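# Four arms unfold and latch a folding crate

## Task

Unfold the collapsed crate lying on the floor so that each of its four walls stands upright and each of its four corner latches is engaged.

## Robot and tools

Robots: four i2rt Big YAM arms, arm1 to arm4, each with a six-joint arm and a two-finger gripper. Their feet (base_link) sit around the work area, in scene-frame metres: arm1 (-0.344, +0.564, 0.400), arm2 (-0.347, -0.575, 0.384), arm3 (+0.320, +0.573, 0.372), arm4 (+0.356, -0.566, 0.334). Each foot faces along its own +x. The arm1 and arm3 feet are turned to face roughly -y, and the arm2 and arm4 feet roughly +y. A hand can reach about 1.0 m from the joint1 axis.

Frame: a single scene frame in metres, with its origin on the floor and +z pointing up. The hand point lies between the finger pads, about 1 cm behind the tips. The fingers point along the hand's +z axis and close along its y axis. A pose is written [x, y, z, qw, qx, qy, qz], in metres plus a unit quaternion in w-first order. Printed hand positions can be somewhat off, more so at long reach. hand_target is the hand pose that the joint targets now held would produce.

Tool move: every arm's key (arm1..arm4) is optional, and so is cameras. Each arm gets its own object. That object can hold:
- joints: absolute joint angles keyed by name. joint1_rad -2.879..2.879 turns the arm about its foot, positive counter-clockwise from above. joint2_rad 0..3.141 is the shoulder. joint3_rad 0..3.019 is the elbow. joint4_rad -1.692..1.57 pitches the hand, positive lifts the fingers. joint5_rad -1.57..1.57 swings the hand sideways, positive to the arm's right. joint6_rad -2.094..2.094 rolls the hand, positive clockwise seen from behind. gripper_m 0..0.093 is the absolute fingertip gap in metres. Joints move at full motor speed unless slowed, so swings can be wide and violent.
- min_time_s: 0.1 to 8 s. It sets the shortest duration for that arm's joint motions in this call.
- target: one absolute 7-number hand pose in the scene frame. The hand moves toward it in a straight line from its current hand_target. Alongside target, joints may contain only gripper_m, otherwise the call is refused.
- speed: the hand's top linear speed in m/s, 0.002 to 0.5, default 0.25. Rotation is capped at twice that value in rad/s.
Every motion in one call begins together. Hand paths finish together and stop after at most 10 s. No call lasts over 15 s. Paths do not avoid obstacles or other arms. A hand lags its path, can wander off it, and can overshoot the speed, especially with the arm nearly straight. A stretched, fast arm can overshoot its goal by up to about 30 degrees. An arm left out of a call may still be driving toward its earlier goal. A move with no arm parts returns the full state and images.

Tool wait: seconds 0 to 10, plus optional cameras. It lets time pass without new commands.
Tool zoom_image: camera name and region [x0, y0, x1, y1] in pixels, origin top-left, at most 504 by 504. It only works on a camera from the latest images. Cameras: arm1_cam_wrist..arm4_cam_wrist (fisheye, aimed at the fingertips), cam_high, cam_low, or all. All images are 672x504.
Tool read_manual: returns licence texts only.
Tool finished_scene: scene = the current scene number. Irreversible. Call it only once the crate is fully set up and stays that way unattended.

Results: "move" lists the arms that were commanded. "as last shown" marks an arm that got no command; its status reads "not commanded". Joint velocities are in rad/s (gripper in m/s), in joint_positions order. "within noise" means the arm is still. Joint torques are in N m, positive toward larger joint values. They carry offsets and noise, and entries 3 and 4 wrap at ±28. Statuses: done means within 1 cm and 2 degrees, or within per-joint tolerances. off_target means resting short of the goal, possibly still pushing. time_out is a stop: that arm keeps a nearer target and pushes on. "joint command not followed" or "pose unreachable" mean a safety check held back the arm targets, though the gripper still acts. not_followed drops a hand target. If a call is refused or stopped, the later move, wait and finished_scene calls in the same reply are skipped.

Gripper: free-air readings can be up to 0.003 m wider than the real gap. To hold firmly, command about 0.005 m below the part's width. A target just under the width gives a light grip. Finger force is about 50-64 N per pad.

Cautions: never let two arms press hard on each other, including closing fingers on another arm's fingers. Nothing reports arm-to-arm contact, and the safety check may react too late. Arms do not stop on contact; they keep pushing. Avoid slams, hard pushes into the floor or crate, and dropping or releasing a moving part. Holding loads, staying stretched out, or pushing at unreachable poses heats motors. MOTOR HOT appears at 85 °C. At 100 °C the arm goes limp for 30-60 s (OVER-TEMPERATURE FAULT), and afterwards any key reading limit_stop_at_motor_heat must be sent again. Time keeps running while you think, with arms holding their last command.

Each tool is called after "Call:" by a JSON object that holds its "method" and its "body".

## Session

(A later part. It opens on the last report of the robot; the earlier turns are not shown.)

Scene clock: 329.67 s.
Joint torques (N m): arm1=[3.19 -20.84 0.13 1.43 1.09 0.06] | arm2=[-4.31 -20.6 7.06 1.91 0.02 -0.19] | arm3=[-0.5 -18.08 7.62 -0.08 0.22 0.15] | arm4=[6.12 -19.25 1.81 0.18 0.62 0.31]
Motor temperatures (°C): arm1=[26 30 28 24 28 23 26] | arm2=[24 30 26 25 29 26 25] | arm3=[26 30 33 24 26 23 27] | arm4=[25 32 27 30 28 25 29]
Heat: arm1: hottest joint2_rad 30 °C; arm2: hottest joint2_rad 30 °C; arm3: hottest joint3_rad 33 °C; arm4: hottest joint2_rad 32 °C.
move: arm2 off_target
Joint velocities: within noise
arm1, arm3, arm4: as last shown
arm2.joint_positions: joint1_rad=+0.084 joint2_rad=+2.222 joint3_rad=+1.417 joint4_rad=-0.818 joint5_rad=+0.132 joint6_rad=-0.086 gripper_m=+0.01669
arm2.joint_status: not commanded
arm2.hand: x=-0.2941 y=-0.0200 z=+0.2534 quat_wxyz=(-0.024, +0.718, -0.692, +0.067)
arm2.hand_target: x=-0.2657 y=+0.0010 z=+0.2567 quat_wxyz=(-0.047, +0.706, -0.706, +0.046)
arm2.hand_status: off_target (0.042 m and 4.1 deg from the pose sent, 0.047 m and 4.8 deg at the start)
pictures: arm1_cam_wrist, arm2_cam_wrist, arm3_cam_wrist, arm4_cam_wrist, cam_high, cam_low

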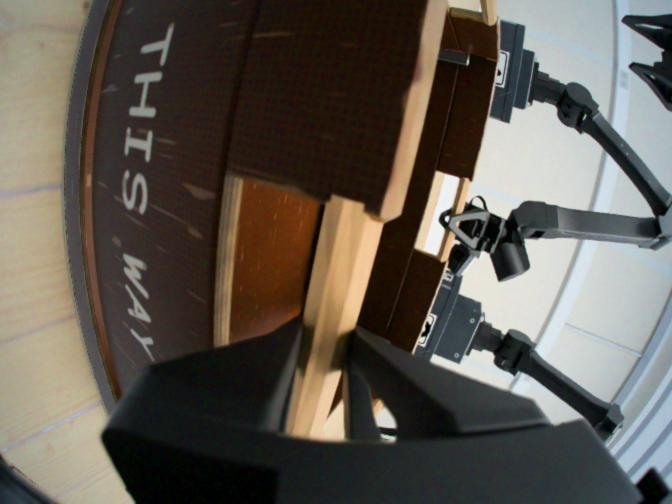

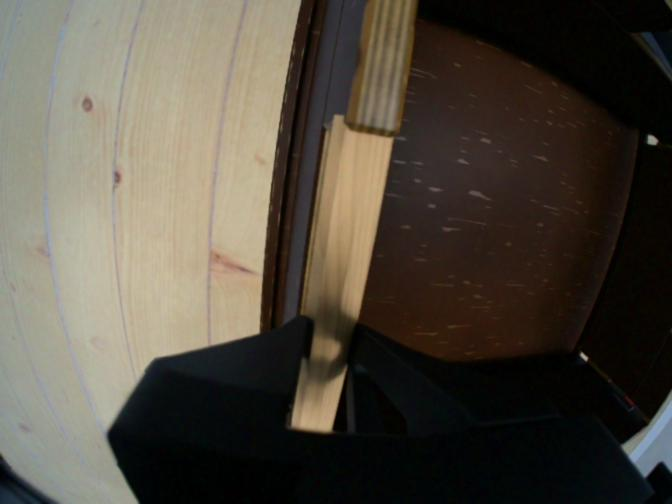

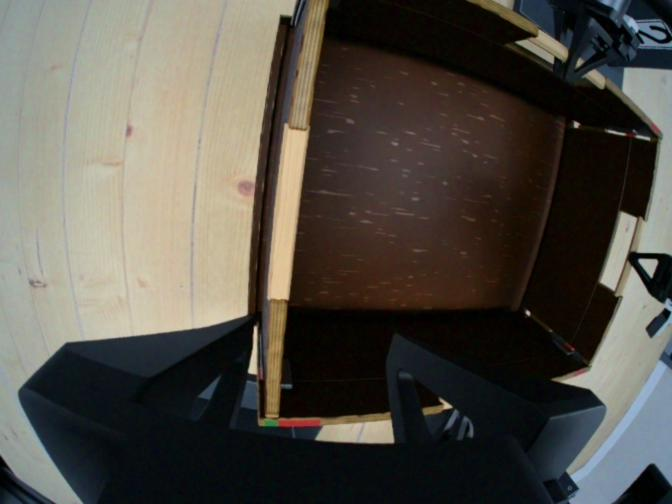

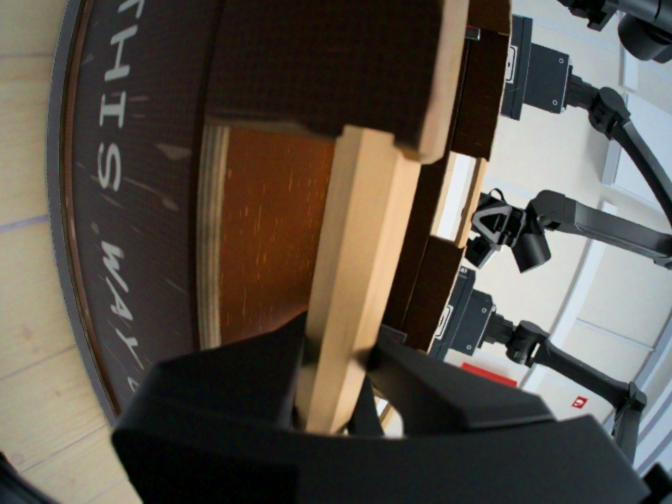

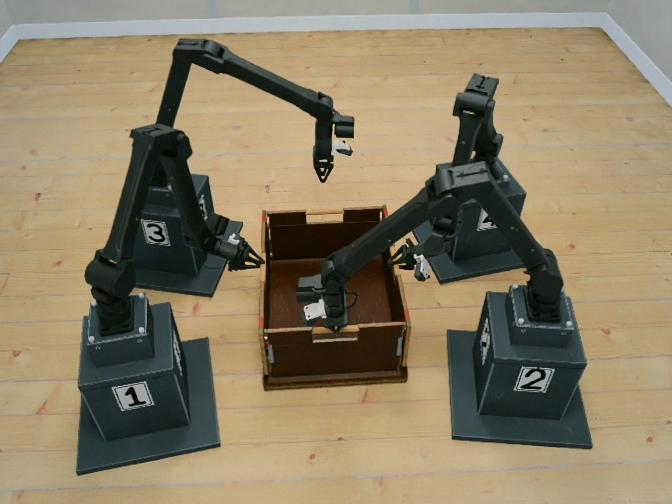

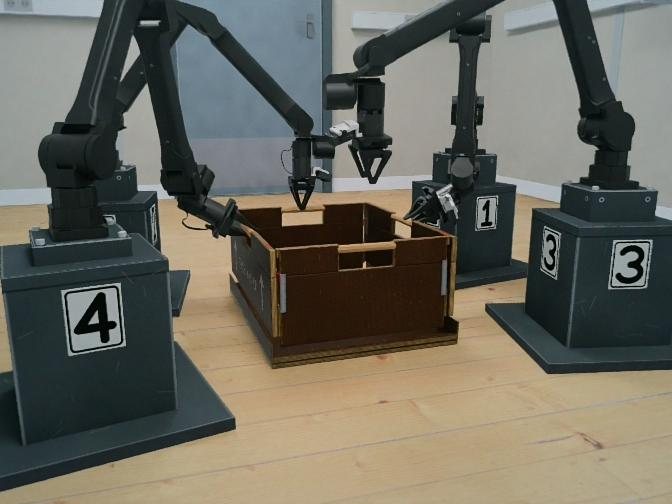

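Call:
{"method": "move", "body": {"arm1": {"target": [0.002, 0.2135, 0.2525, 0, 0, 0.866, -0.5], "speed": 0.1}, "arm4": {"target": [-0.033, -0.2090, 0.2515, -0.5, 0.866, 0, 0], "speed": 0.1}, "arm2": {"target": [-0.290, -0.004, 0.2575, -0.0493, 0.7054, -0.7054, 0.0493], "speed": 0.1}}}

Call:
{"method": "move", "body": {"arm1": {"joints": {"gripper_m": 0.045}}, "arm4": {"joints": {"gripper_m": 0.045}}, "arm2": {"joints": {"gripper_m": 0.045}}, "cameras": ["cam_high", "cam_low", "arm1_cam_wrist", "arm4_cam_wrist", "arm2_cam_wrist"]}}

Scene clock: 337.07 s.
Joint torques (N m): arm1=[1.26 -19.9 0.77 2 0.48 -0.25] | arm2=[-0.97 -21.6 5.64 1.83 -0.02 0.1] | arm3=[-0.56 -18.02 7.45 -0.1 0.23 0.15] | arm4=[3.78 -19.08 2.86 1.07 0.08 -0.05]
Motor temperatures (°C): arm1=[26 30 28 24 28 23 26] | arm2=[24 30 26 25 28 26 25] | arm3=[26 30 33 24 26 23 27] | arm4=[25 32 27 30 28 25 29]
Heat: arm1: hottest joint2_rad 30 °C; arm2: hottest joint2_rad 30 °C; arm3: hottest joint3_rad 33 °C; arm4: hottest joint2_rad 32 °C.
move: arm1 off_target; arm2 off_target; arm4 off_target
Joint velocities: within noise
arm1.joint_positions: joint1_rad=+0.850 joint2_rad=+2.297 joint3_rad=+0.796 joint4_rad=+0.607 joint5_rad=+0.844 joint6_rad=-0.803 gripper_m=+0.01674
arm1.joint_status: not commanded
arm1.hand: x=-0.0078 y=+0.2114 z=+0.2399 quat_wxyz=(+0.005, -0.019, -0.869, +0.494)
arm1.hand_target: x=+0.0013 y=+0.2137 z=+0.2518 quat_wxyz=(+0.001, +0.000, -0.866, +0.500)
arm1.hand_status: off_target (0.016 m and 2.4 deg from the pose sent, 0.015 m and 2.4 deg at the start)
arm2.joint_positions: joint1_rad=+0.090 joint2_rad=+2.220 joint3_rad=+1.413 joint4_rad=-0.812 joint5_rad=+0.148 joint6_rad=-0.076 gripper_m=+0.01668
arm2.joint_status: not commanded
arm2.hand: x=-0.2949 y=-0.0195 z=+0.2538 quat_wxyz=(-0.031, +0.717, -0.693, +0.071)
arm2.hand_target: x=-0.2888 y=-0.0037 z=+0.2583 quat_wxyz=(-0.052, +0.708, -0.702, +0.052)
arm2.hand_status: off_target (0.017 m and 3.8 deg from the pose sent, 0.017 m and 4.1 deg at the start)
arm3: as last shown
arm4.joint_positions: joint1_rad=+0.849 joint2_rad=+2.139 joint3_rad=+0.871 joint4_rad=+0.357 joint5_rad=+0.878 joint6_rad=-0.795 gripper_m=+0.01556
arm4.joint_status: not commanded
arm4.hand: x=-0.0223 y=-0.1983 z=+0.2366 quat_wxyz=(-0.497, +0.867, -0.017, +0.012)
arm4.hand_target: x=-0.0329 y=-0.2085 z=+0.2508 quat_wxyz=(-0.500, +0.866, +0.000, +0.000)
arm4.hand_status: off_target (0.021 m and 2.4 deg from the pose sent, 0.021 m and 2.4 deg at the start)
pictures: none

Scene clock: 337.77 s.
Joint torques (N m): arm1=[0.85 -18.49 1.26 2.21 0.49 -0.04] | arm2=[-1.32 -21.42 5.64 0.72 0.02 0.08] | arm3=[-0.67 -17.44 7.61 -0.16 0.22 0.16] | arm4=[2.02 -15.15 3.96 1.06 0.15 -0.04]
Motor temperatures (°C): arm1=[26 30 28 24 28 23 26] | arm2=[24 30 26 25 28 26 25] | arm3=[26 30 33 24 26 23 27] | arm4=[25 32 27 30 28 25 29]
Heat: arm1: hottest joint2_rad 30 °C; arm2: hottest joint2_rad 30 °C; arm3: hottest joint3_rad 33 °C; arm4: hottest joint2_rad 32 °C.
move: arm1 done; arm2 done; arm4 done
Joint velocities: within noise
arm1.joint_positions: joint1_rad=+0.866 joint2_rad=+2.278 joint3_rad=+0.793 joint4_rad=+0.607 joint5_rad=+0.844 joint6_rad=-0.839 gripper_m=+0.04497
arm1.joint_status: all done
arm1.hand: x=+0.0007 y=+0.2148 z=+0.2476 quat_wxyz=(+0.004, +0.000, -0.868, +0.497)
arm1.hand_target: x=+0.0047 y=+0.2167 z=+0.2520 quat_wxyz=(+0.001, +0.007, -0.866, +0.500)
arm1.hand_status: not commanded
arm2.joint_positions: joint1_rad=+0.078 joint2_rad=+2.220 joint3_rad=+1.413 joint4_rad=-0.780 joint5_rad=+0.138 joint6_rad=-0.075 gripper_m=+0.04489
arm2.joint_status: all done
arm2.hand: x=-0.2892 y=-0.0122 z=+0.2533 quat_wxyz=(-0.040, +0.712, -0.699, +0.057)
arm2.hand_target: x=-0.2846 y=-0.0040 z=+0.2582 quat_wxyz=(-0.049, +0.705, -0.706, +0.049)
arm2.hand_status: not commanded
arm3.joint_positions: joint1_rad=+0.140 joint2_rad=+1.964 joint3_rad=+1.513 joint4_rad=-1.110 joint5_rad=+0.177 joint6_rad=-0.086 gripper_m=+0.04991
arm3.joint_status: not commanded
arm3.hand: x=+0.2457 y=+0.0016 z=+0.4138 quat_wxyz=(+0.063, -0.701, -0.708, +0.060)
arm3.hand_target: x=+0.2449 y=-0.0016 z=+0.4197 quat_wxyz=(+0.061, -0.704, -0.704, +0.062)
arm3.hand_status: not commanded
arm4.joint_positions: joint1_rad=+0.881 joint2_rad=+2.099 joint3_rad=+0.860 joint4_rad=+0.357 joint5_rad=+0.876 joint6_rad=-0.797 gripper_m=+0.04495
arm4.joint_status: all done
arm4.hand: x=-0.0371 y=-0.2092 z=+0.2535 quat_wxyz=(-0.503, +0.864, -0.008, -0.007)
arm4.hand_target: x=-0.0356 y=-0.2113 z=+0.2511 quat_wxyz=(-0.501, +0.866, +0.003, -0.001)
arm4.hand_status: not commanded
pictures: arm1_cam_wrist, arm2_cam_wrist, arm4_cam_wrist, cam_high, cam_low

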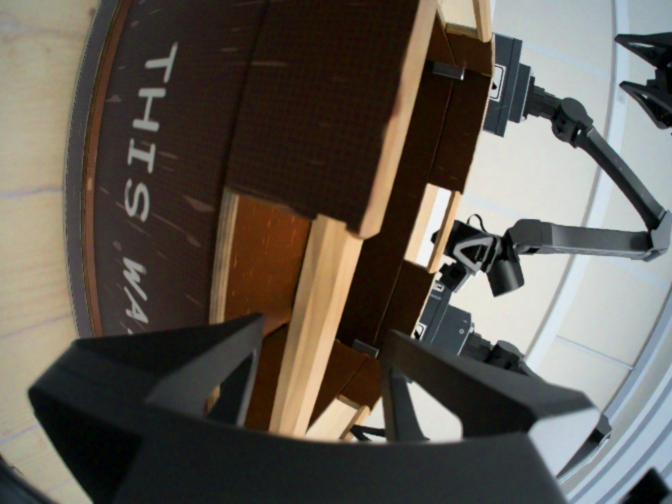

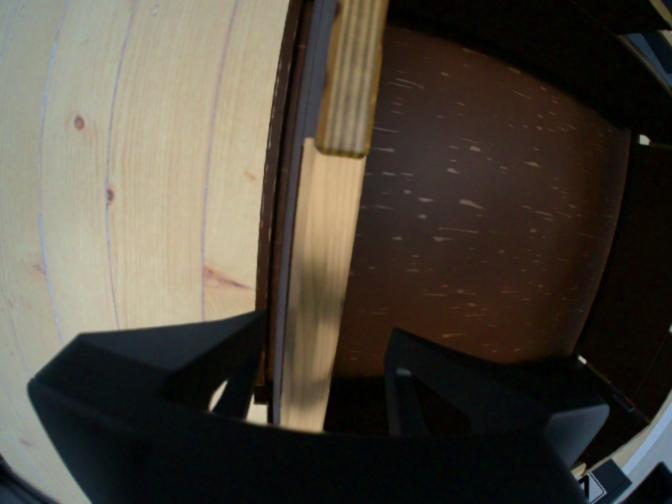

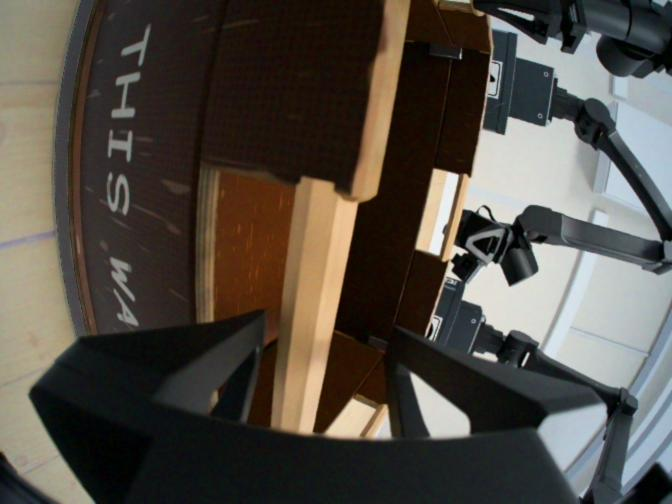

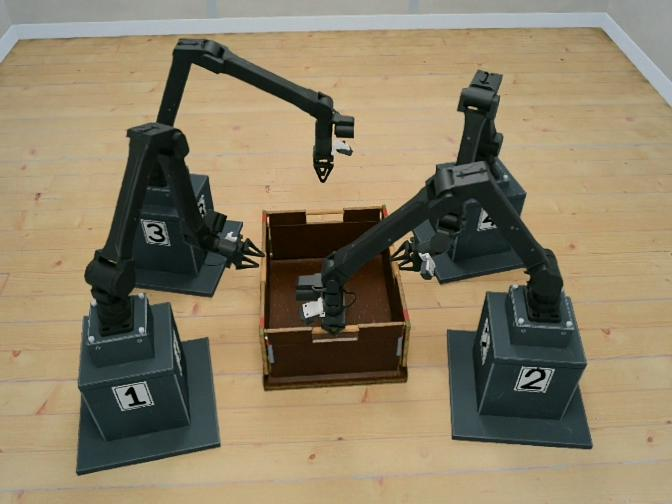

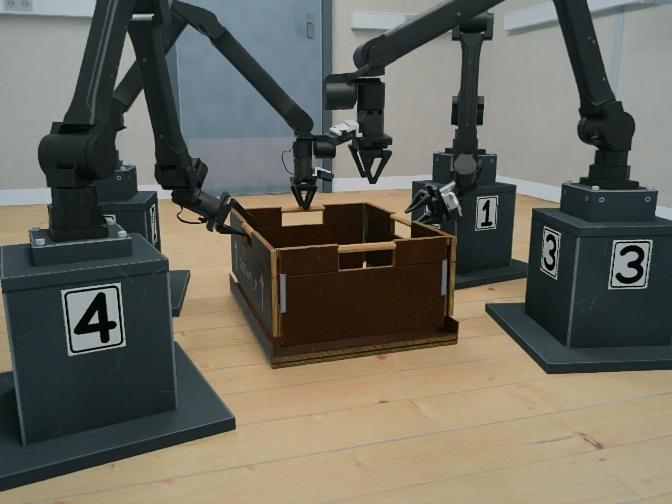

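Call:
{"method": "move", "body": {"arm1": {"target": [0.005, 0.33, 0.318, 0, 0, 0.866, -0.5], "speed": 0.2}, "arm4": {"target": [-0.036, -0.325, 0.317, -0.5, 0.866, 0, 0], "speed": 0.2}, "arm2": {"target": [-0.275, -0.004, 0.40, -0.0493, 0.7054, -0.7054, 0.0493], "speed": 0.2}, "cameras": ["all"]}}

Call:
{"method": "zoom_image", "body": {"camera": "cam_high", "region": [240, 190, 430, 400]}}

Call:
{"method": "zoom_image", "body": {"camera": "arm1_cam_wrist", "region": [300, 0, 560, 260]}}

Call:
{"method": "zoom_image", "body": {"camera": "arm4_cam_wrist", "region": [300, 0, 560, 260]}}

Scene clock: 342.40 s.
Joint torques (N m): arm1=[-0.21 -15.44 2.99 0.73 0.82 0.26] | arm2=[-0.67 -21.36 8.54 -0.08 0.08 -0.11] | arm3=[-0.44 -18.08 7.6 -0.03 0.22 0.16] | arm4=[1.49 -13.1 6.05 0.18 0.48 0.39]
Motor temperatures (°C): arm1=[26 30 28 24 27 23 26] | arm2=[24 30 27 25 28 26 25] | arm3=[26 30 33 24 26 23 27] | arm4=[25 32 27 30 28 25 29]
Heat: arm1: hottest joint2_rad 30 °C; arm2: hottest joint2_rad 30 °C; arm3: hottest joint3_rad 33 °C; arm4: hottest joint2_rad 32 °C.
move: arm1 done; arm2 off_target; arm4 done
Joint velocities: within noise
arm1.joint_positions: joint1_rad=+1.146 joint2_rad=+2.005 joint3_rad=+0.657 joint4_rad=+0.159 joint5_rad=+0.995 joint6_rad=-0.463 gripper_m=+0.04497
arm1.joint_status: not commanded
arm1.hand: x=-0.0007 y=+0.3291 z=+0.3155 quat_wxyz=(+0.007, +0.008, -0.866, +0.500)
arm1.hand_target: x=+0.0046 y=+0.3286 z=+0.3190 quat_wxyz=(+0.000, +0.000, -0.865, +0.502)
arm1.hand_status: done (0.006 m and 1.2 deg from the pose sent, 0.135 m and 0.6 deg at the start)
arm2.joint_positions: joint1_rad=+0.061 joint2_rad=+2.009 joint3_rad=+1.449 joint4_rad=-1.041 joint5_rad=+0.138 joint6_rad=-0.075 gripper_m=+0.04489
arm2.joint_status: not commanded
arm2.hand: x=-0.2802 y=-0.0183 z=+0.3800 quat_wxyz=(-0.034, +0.706, -0.705, +0.062)
arm2.hand_target: x=-0.2751 y=-0.0039 z=+0.3993 quat_wxyz=(-0.049, +0.705, -0.705, +0.050)
arm2.hand_status: off_target (0.025 m and 2.3 deg from the pose sent, 0.148 m and 1.7 deg at the start)
arm3: as last shown
arm4.joint_positions: joint1_rad=+1.134 joint2_rad=+1.854 joint3_rad=+0.773 joint4_rad=-0.112 joint5_rad=+1.005 joint6_rad=-0.456 gripper_m=+0.04495
arm4.joint_status: not commanded
arm4.hand: x=-0.0335 y=-0.3242 z=+0.3171 quat_wxyz=(-0.501, +0.865, +0.008, +0.004)
arm4.hand_target: x=-0.0348 y=-0.3236 z=+0.3174 quat_wxyz=(-0.501, +0.865, +0.000, +0.002)
arm4.hand_status: done (0.003 m and 1.0 deg from the pose sent, 0.132 m and 1.3 deg at the start)
pictures: arm1_cam_wrist, arm2_cam_wrist, arm3_cam_wrist, arm4_cam_wrist, cam_high, cam_low

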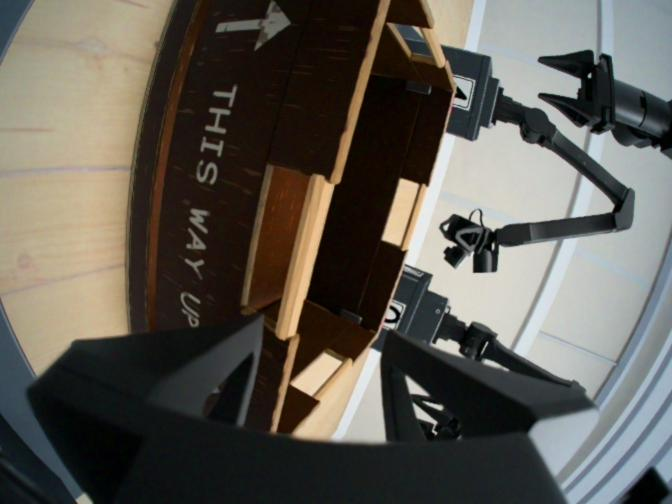

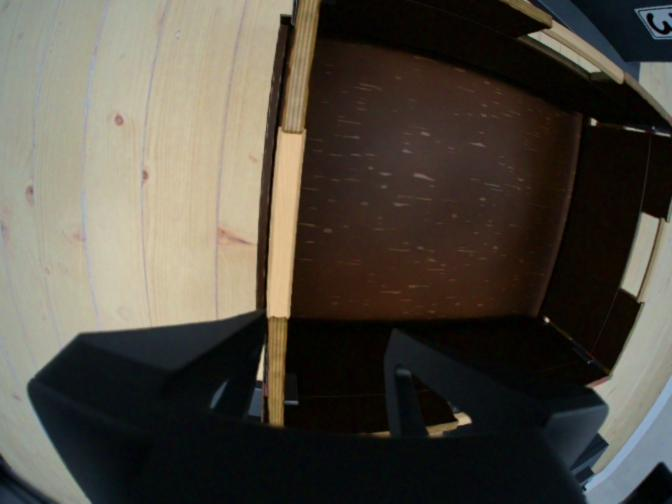

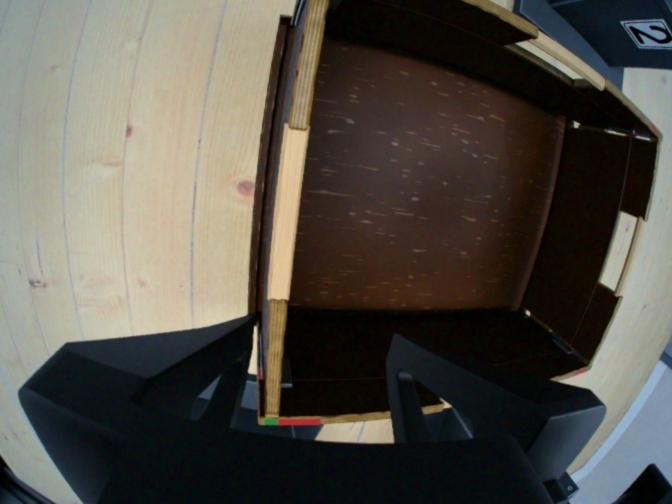

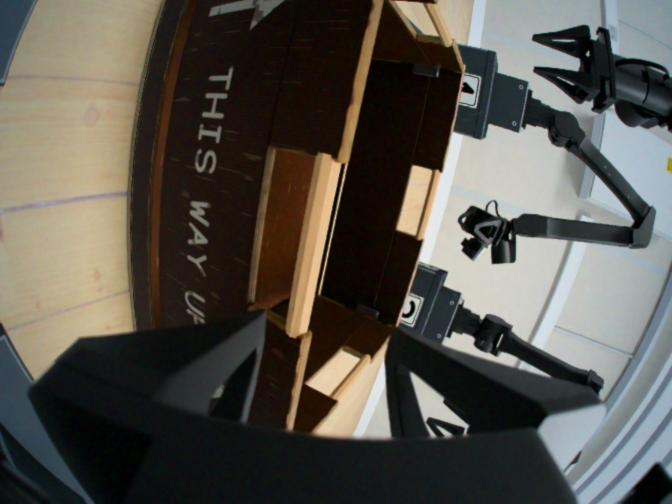

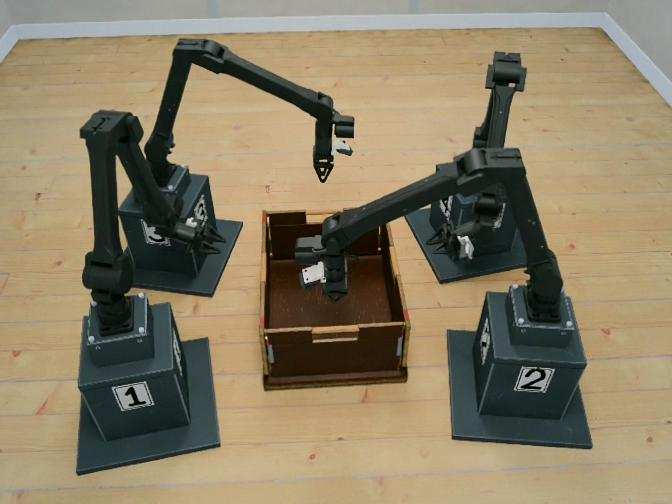

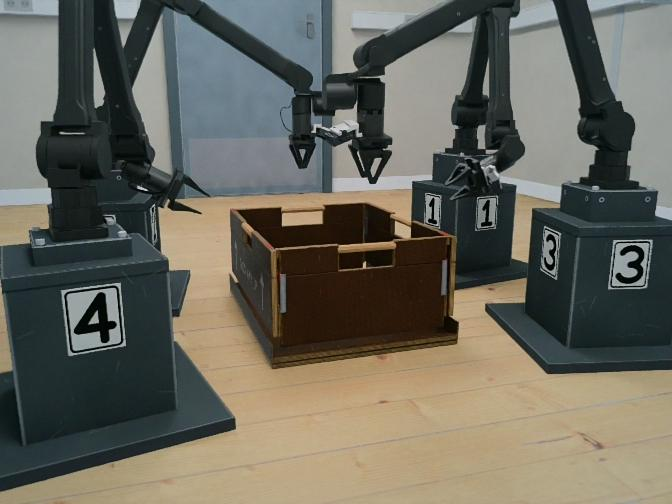

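Scaled by 2.400 from the camera's image (finer frame: 960x720).

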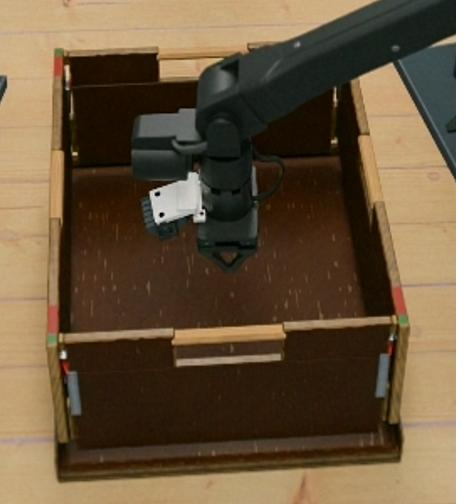

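Scaled by 1.938 from the camera's image (finer frame: 960x720).

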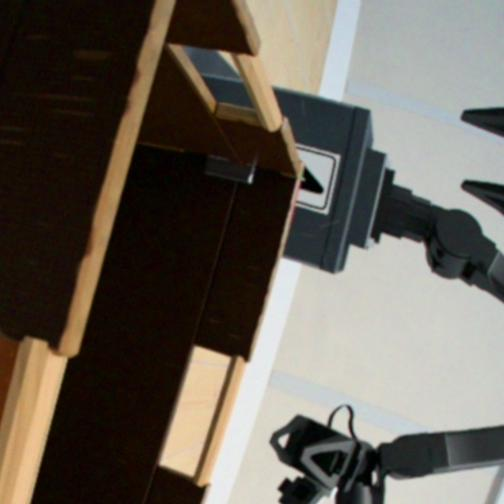

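Scaled by 1.938 from the camera's image (finer frame: 960x720).

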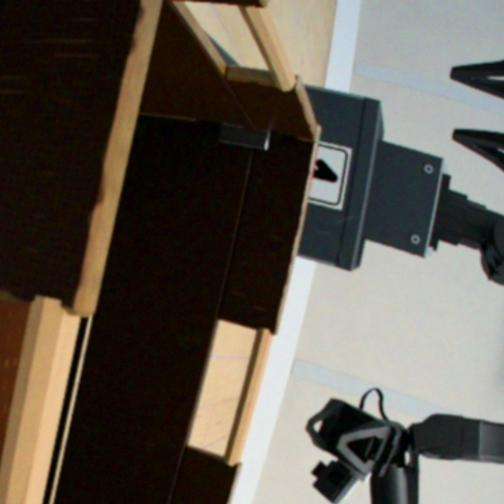

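Call:
{"method": "zoom_image", "body": {"camera": "cam_high", "region": [250, 195, 300, 245]}}

Call:
{"method": "zoom_image", "body": {"camera": "cam_high", "region": [360, 190, 410, 240]}}

Call:
{"method": "zoom_image", "body": {"camera": "cam_low", "region": [220, 190, 470, 380]}}

Call:
{"method": "zoom_image", "body": {"camera": "cam_high", "region": [250, 300, 310, 360]}}

Call:
{"method": "zoom_image", "body": {"camera": "cam_high", "region": [370, 300, 430, 360]}}

Scaled by 10.080 from the camera's image (finer frame: 960x720).

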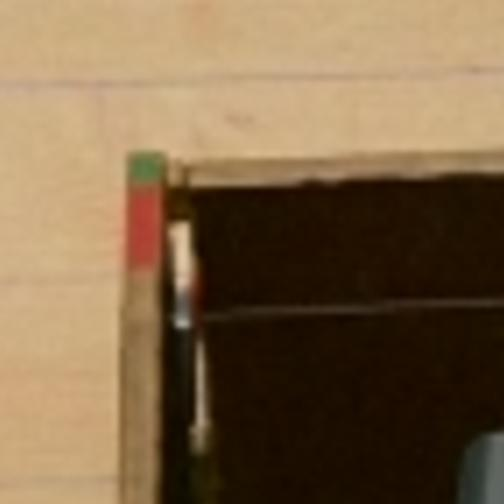

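Scaled by 10.080 from the camera's image (finer frame: 960x720).

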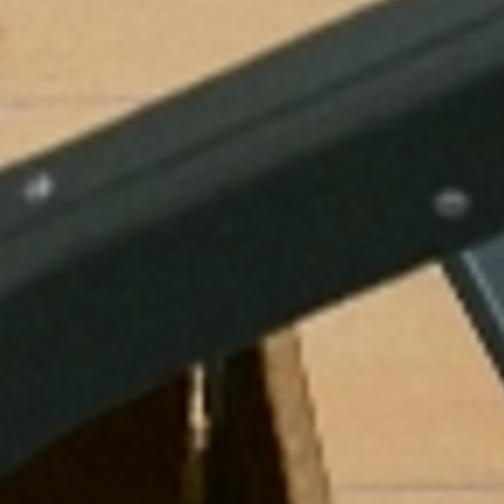

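Scaled by 2.016 from the camera's image (finer frame: 960x720).

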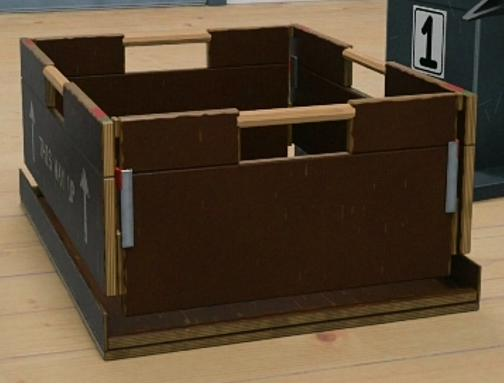

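Scaled by 8.400 from the camera's image (finer frame: 960x720).

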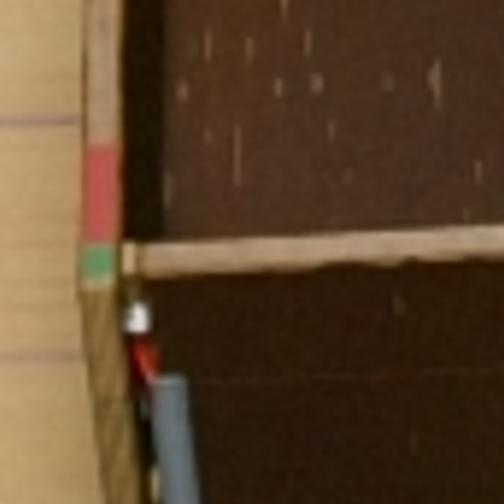

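Scaled by 8.400 from the camera's image (finer frame: 960x720).

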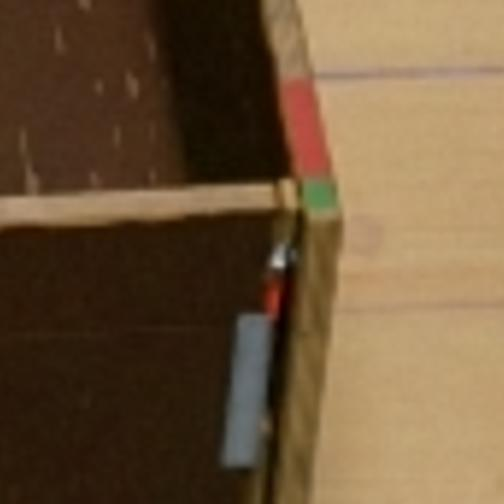

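Call:
{"method": "finished_scene", "body": {"scene": 1}}

The scene is finished: the task was done.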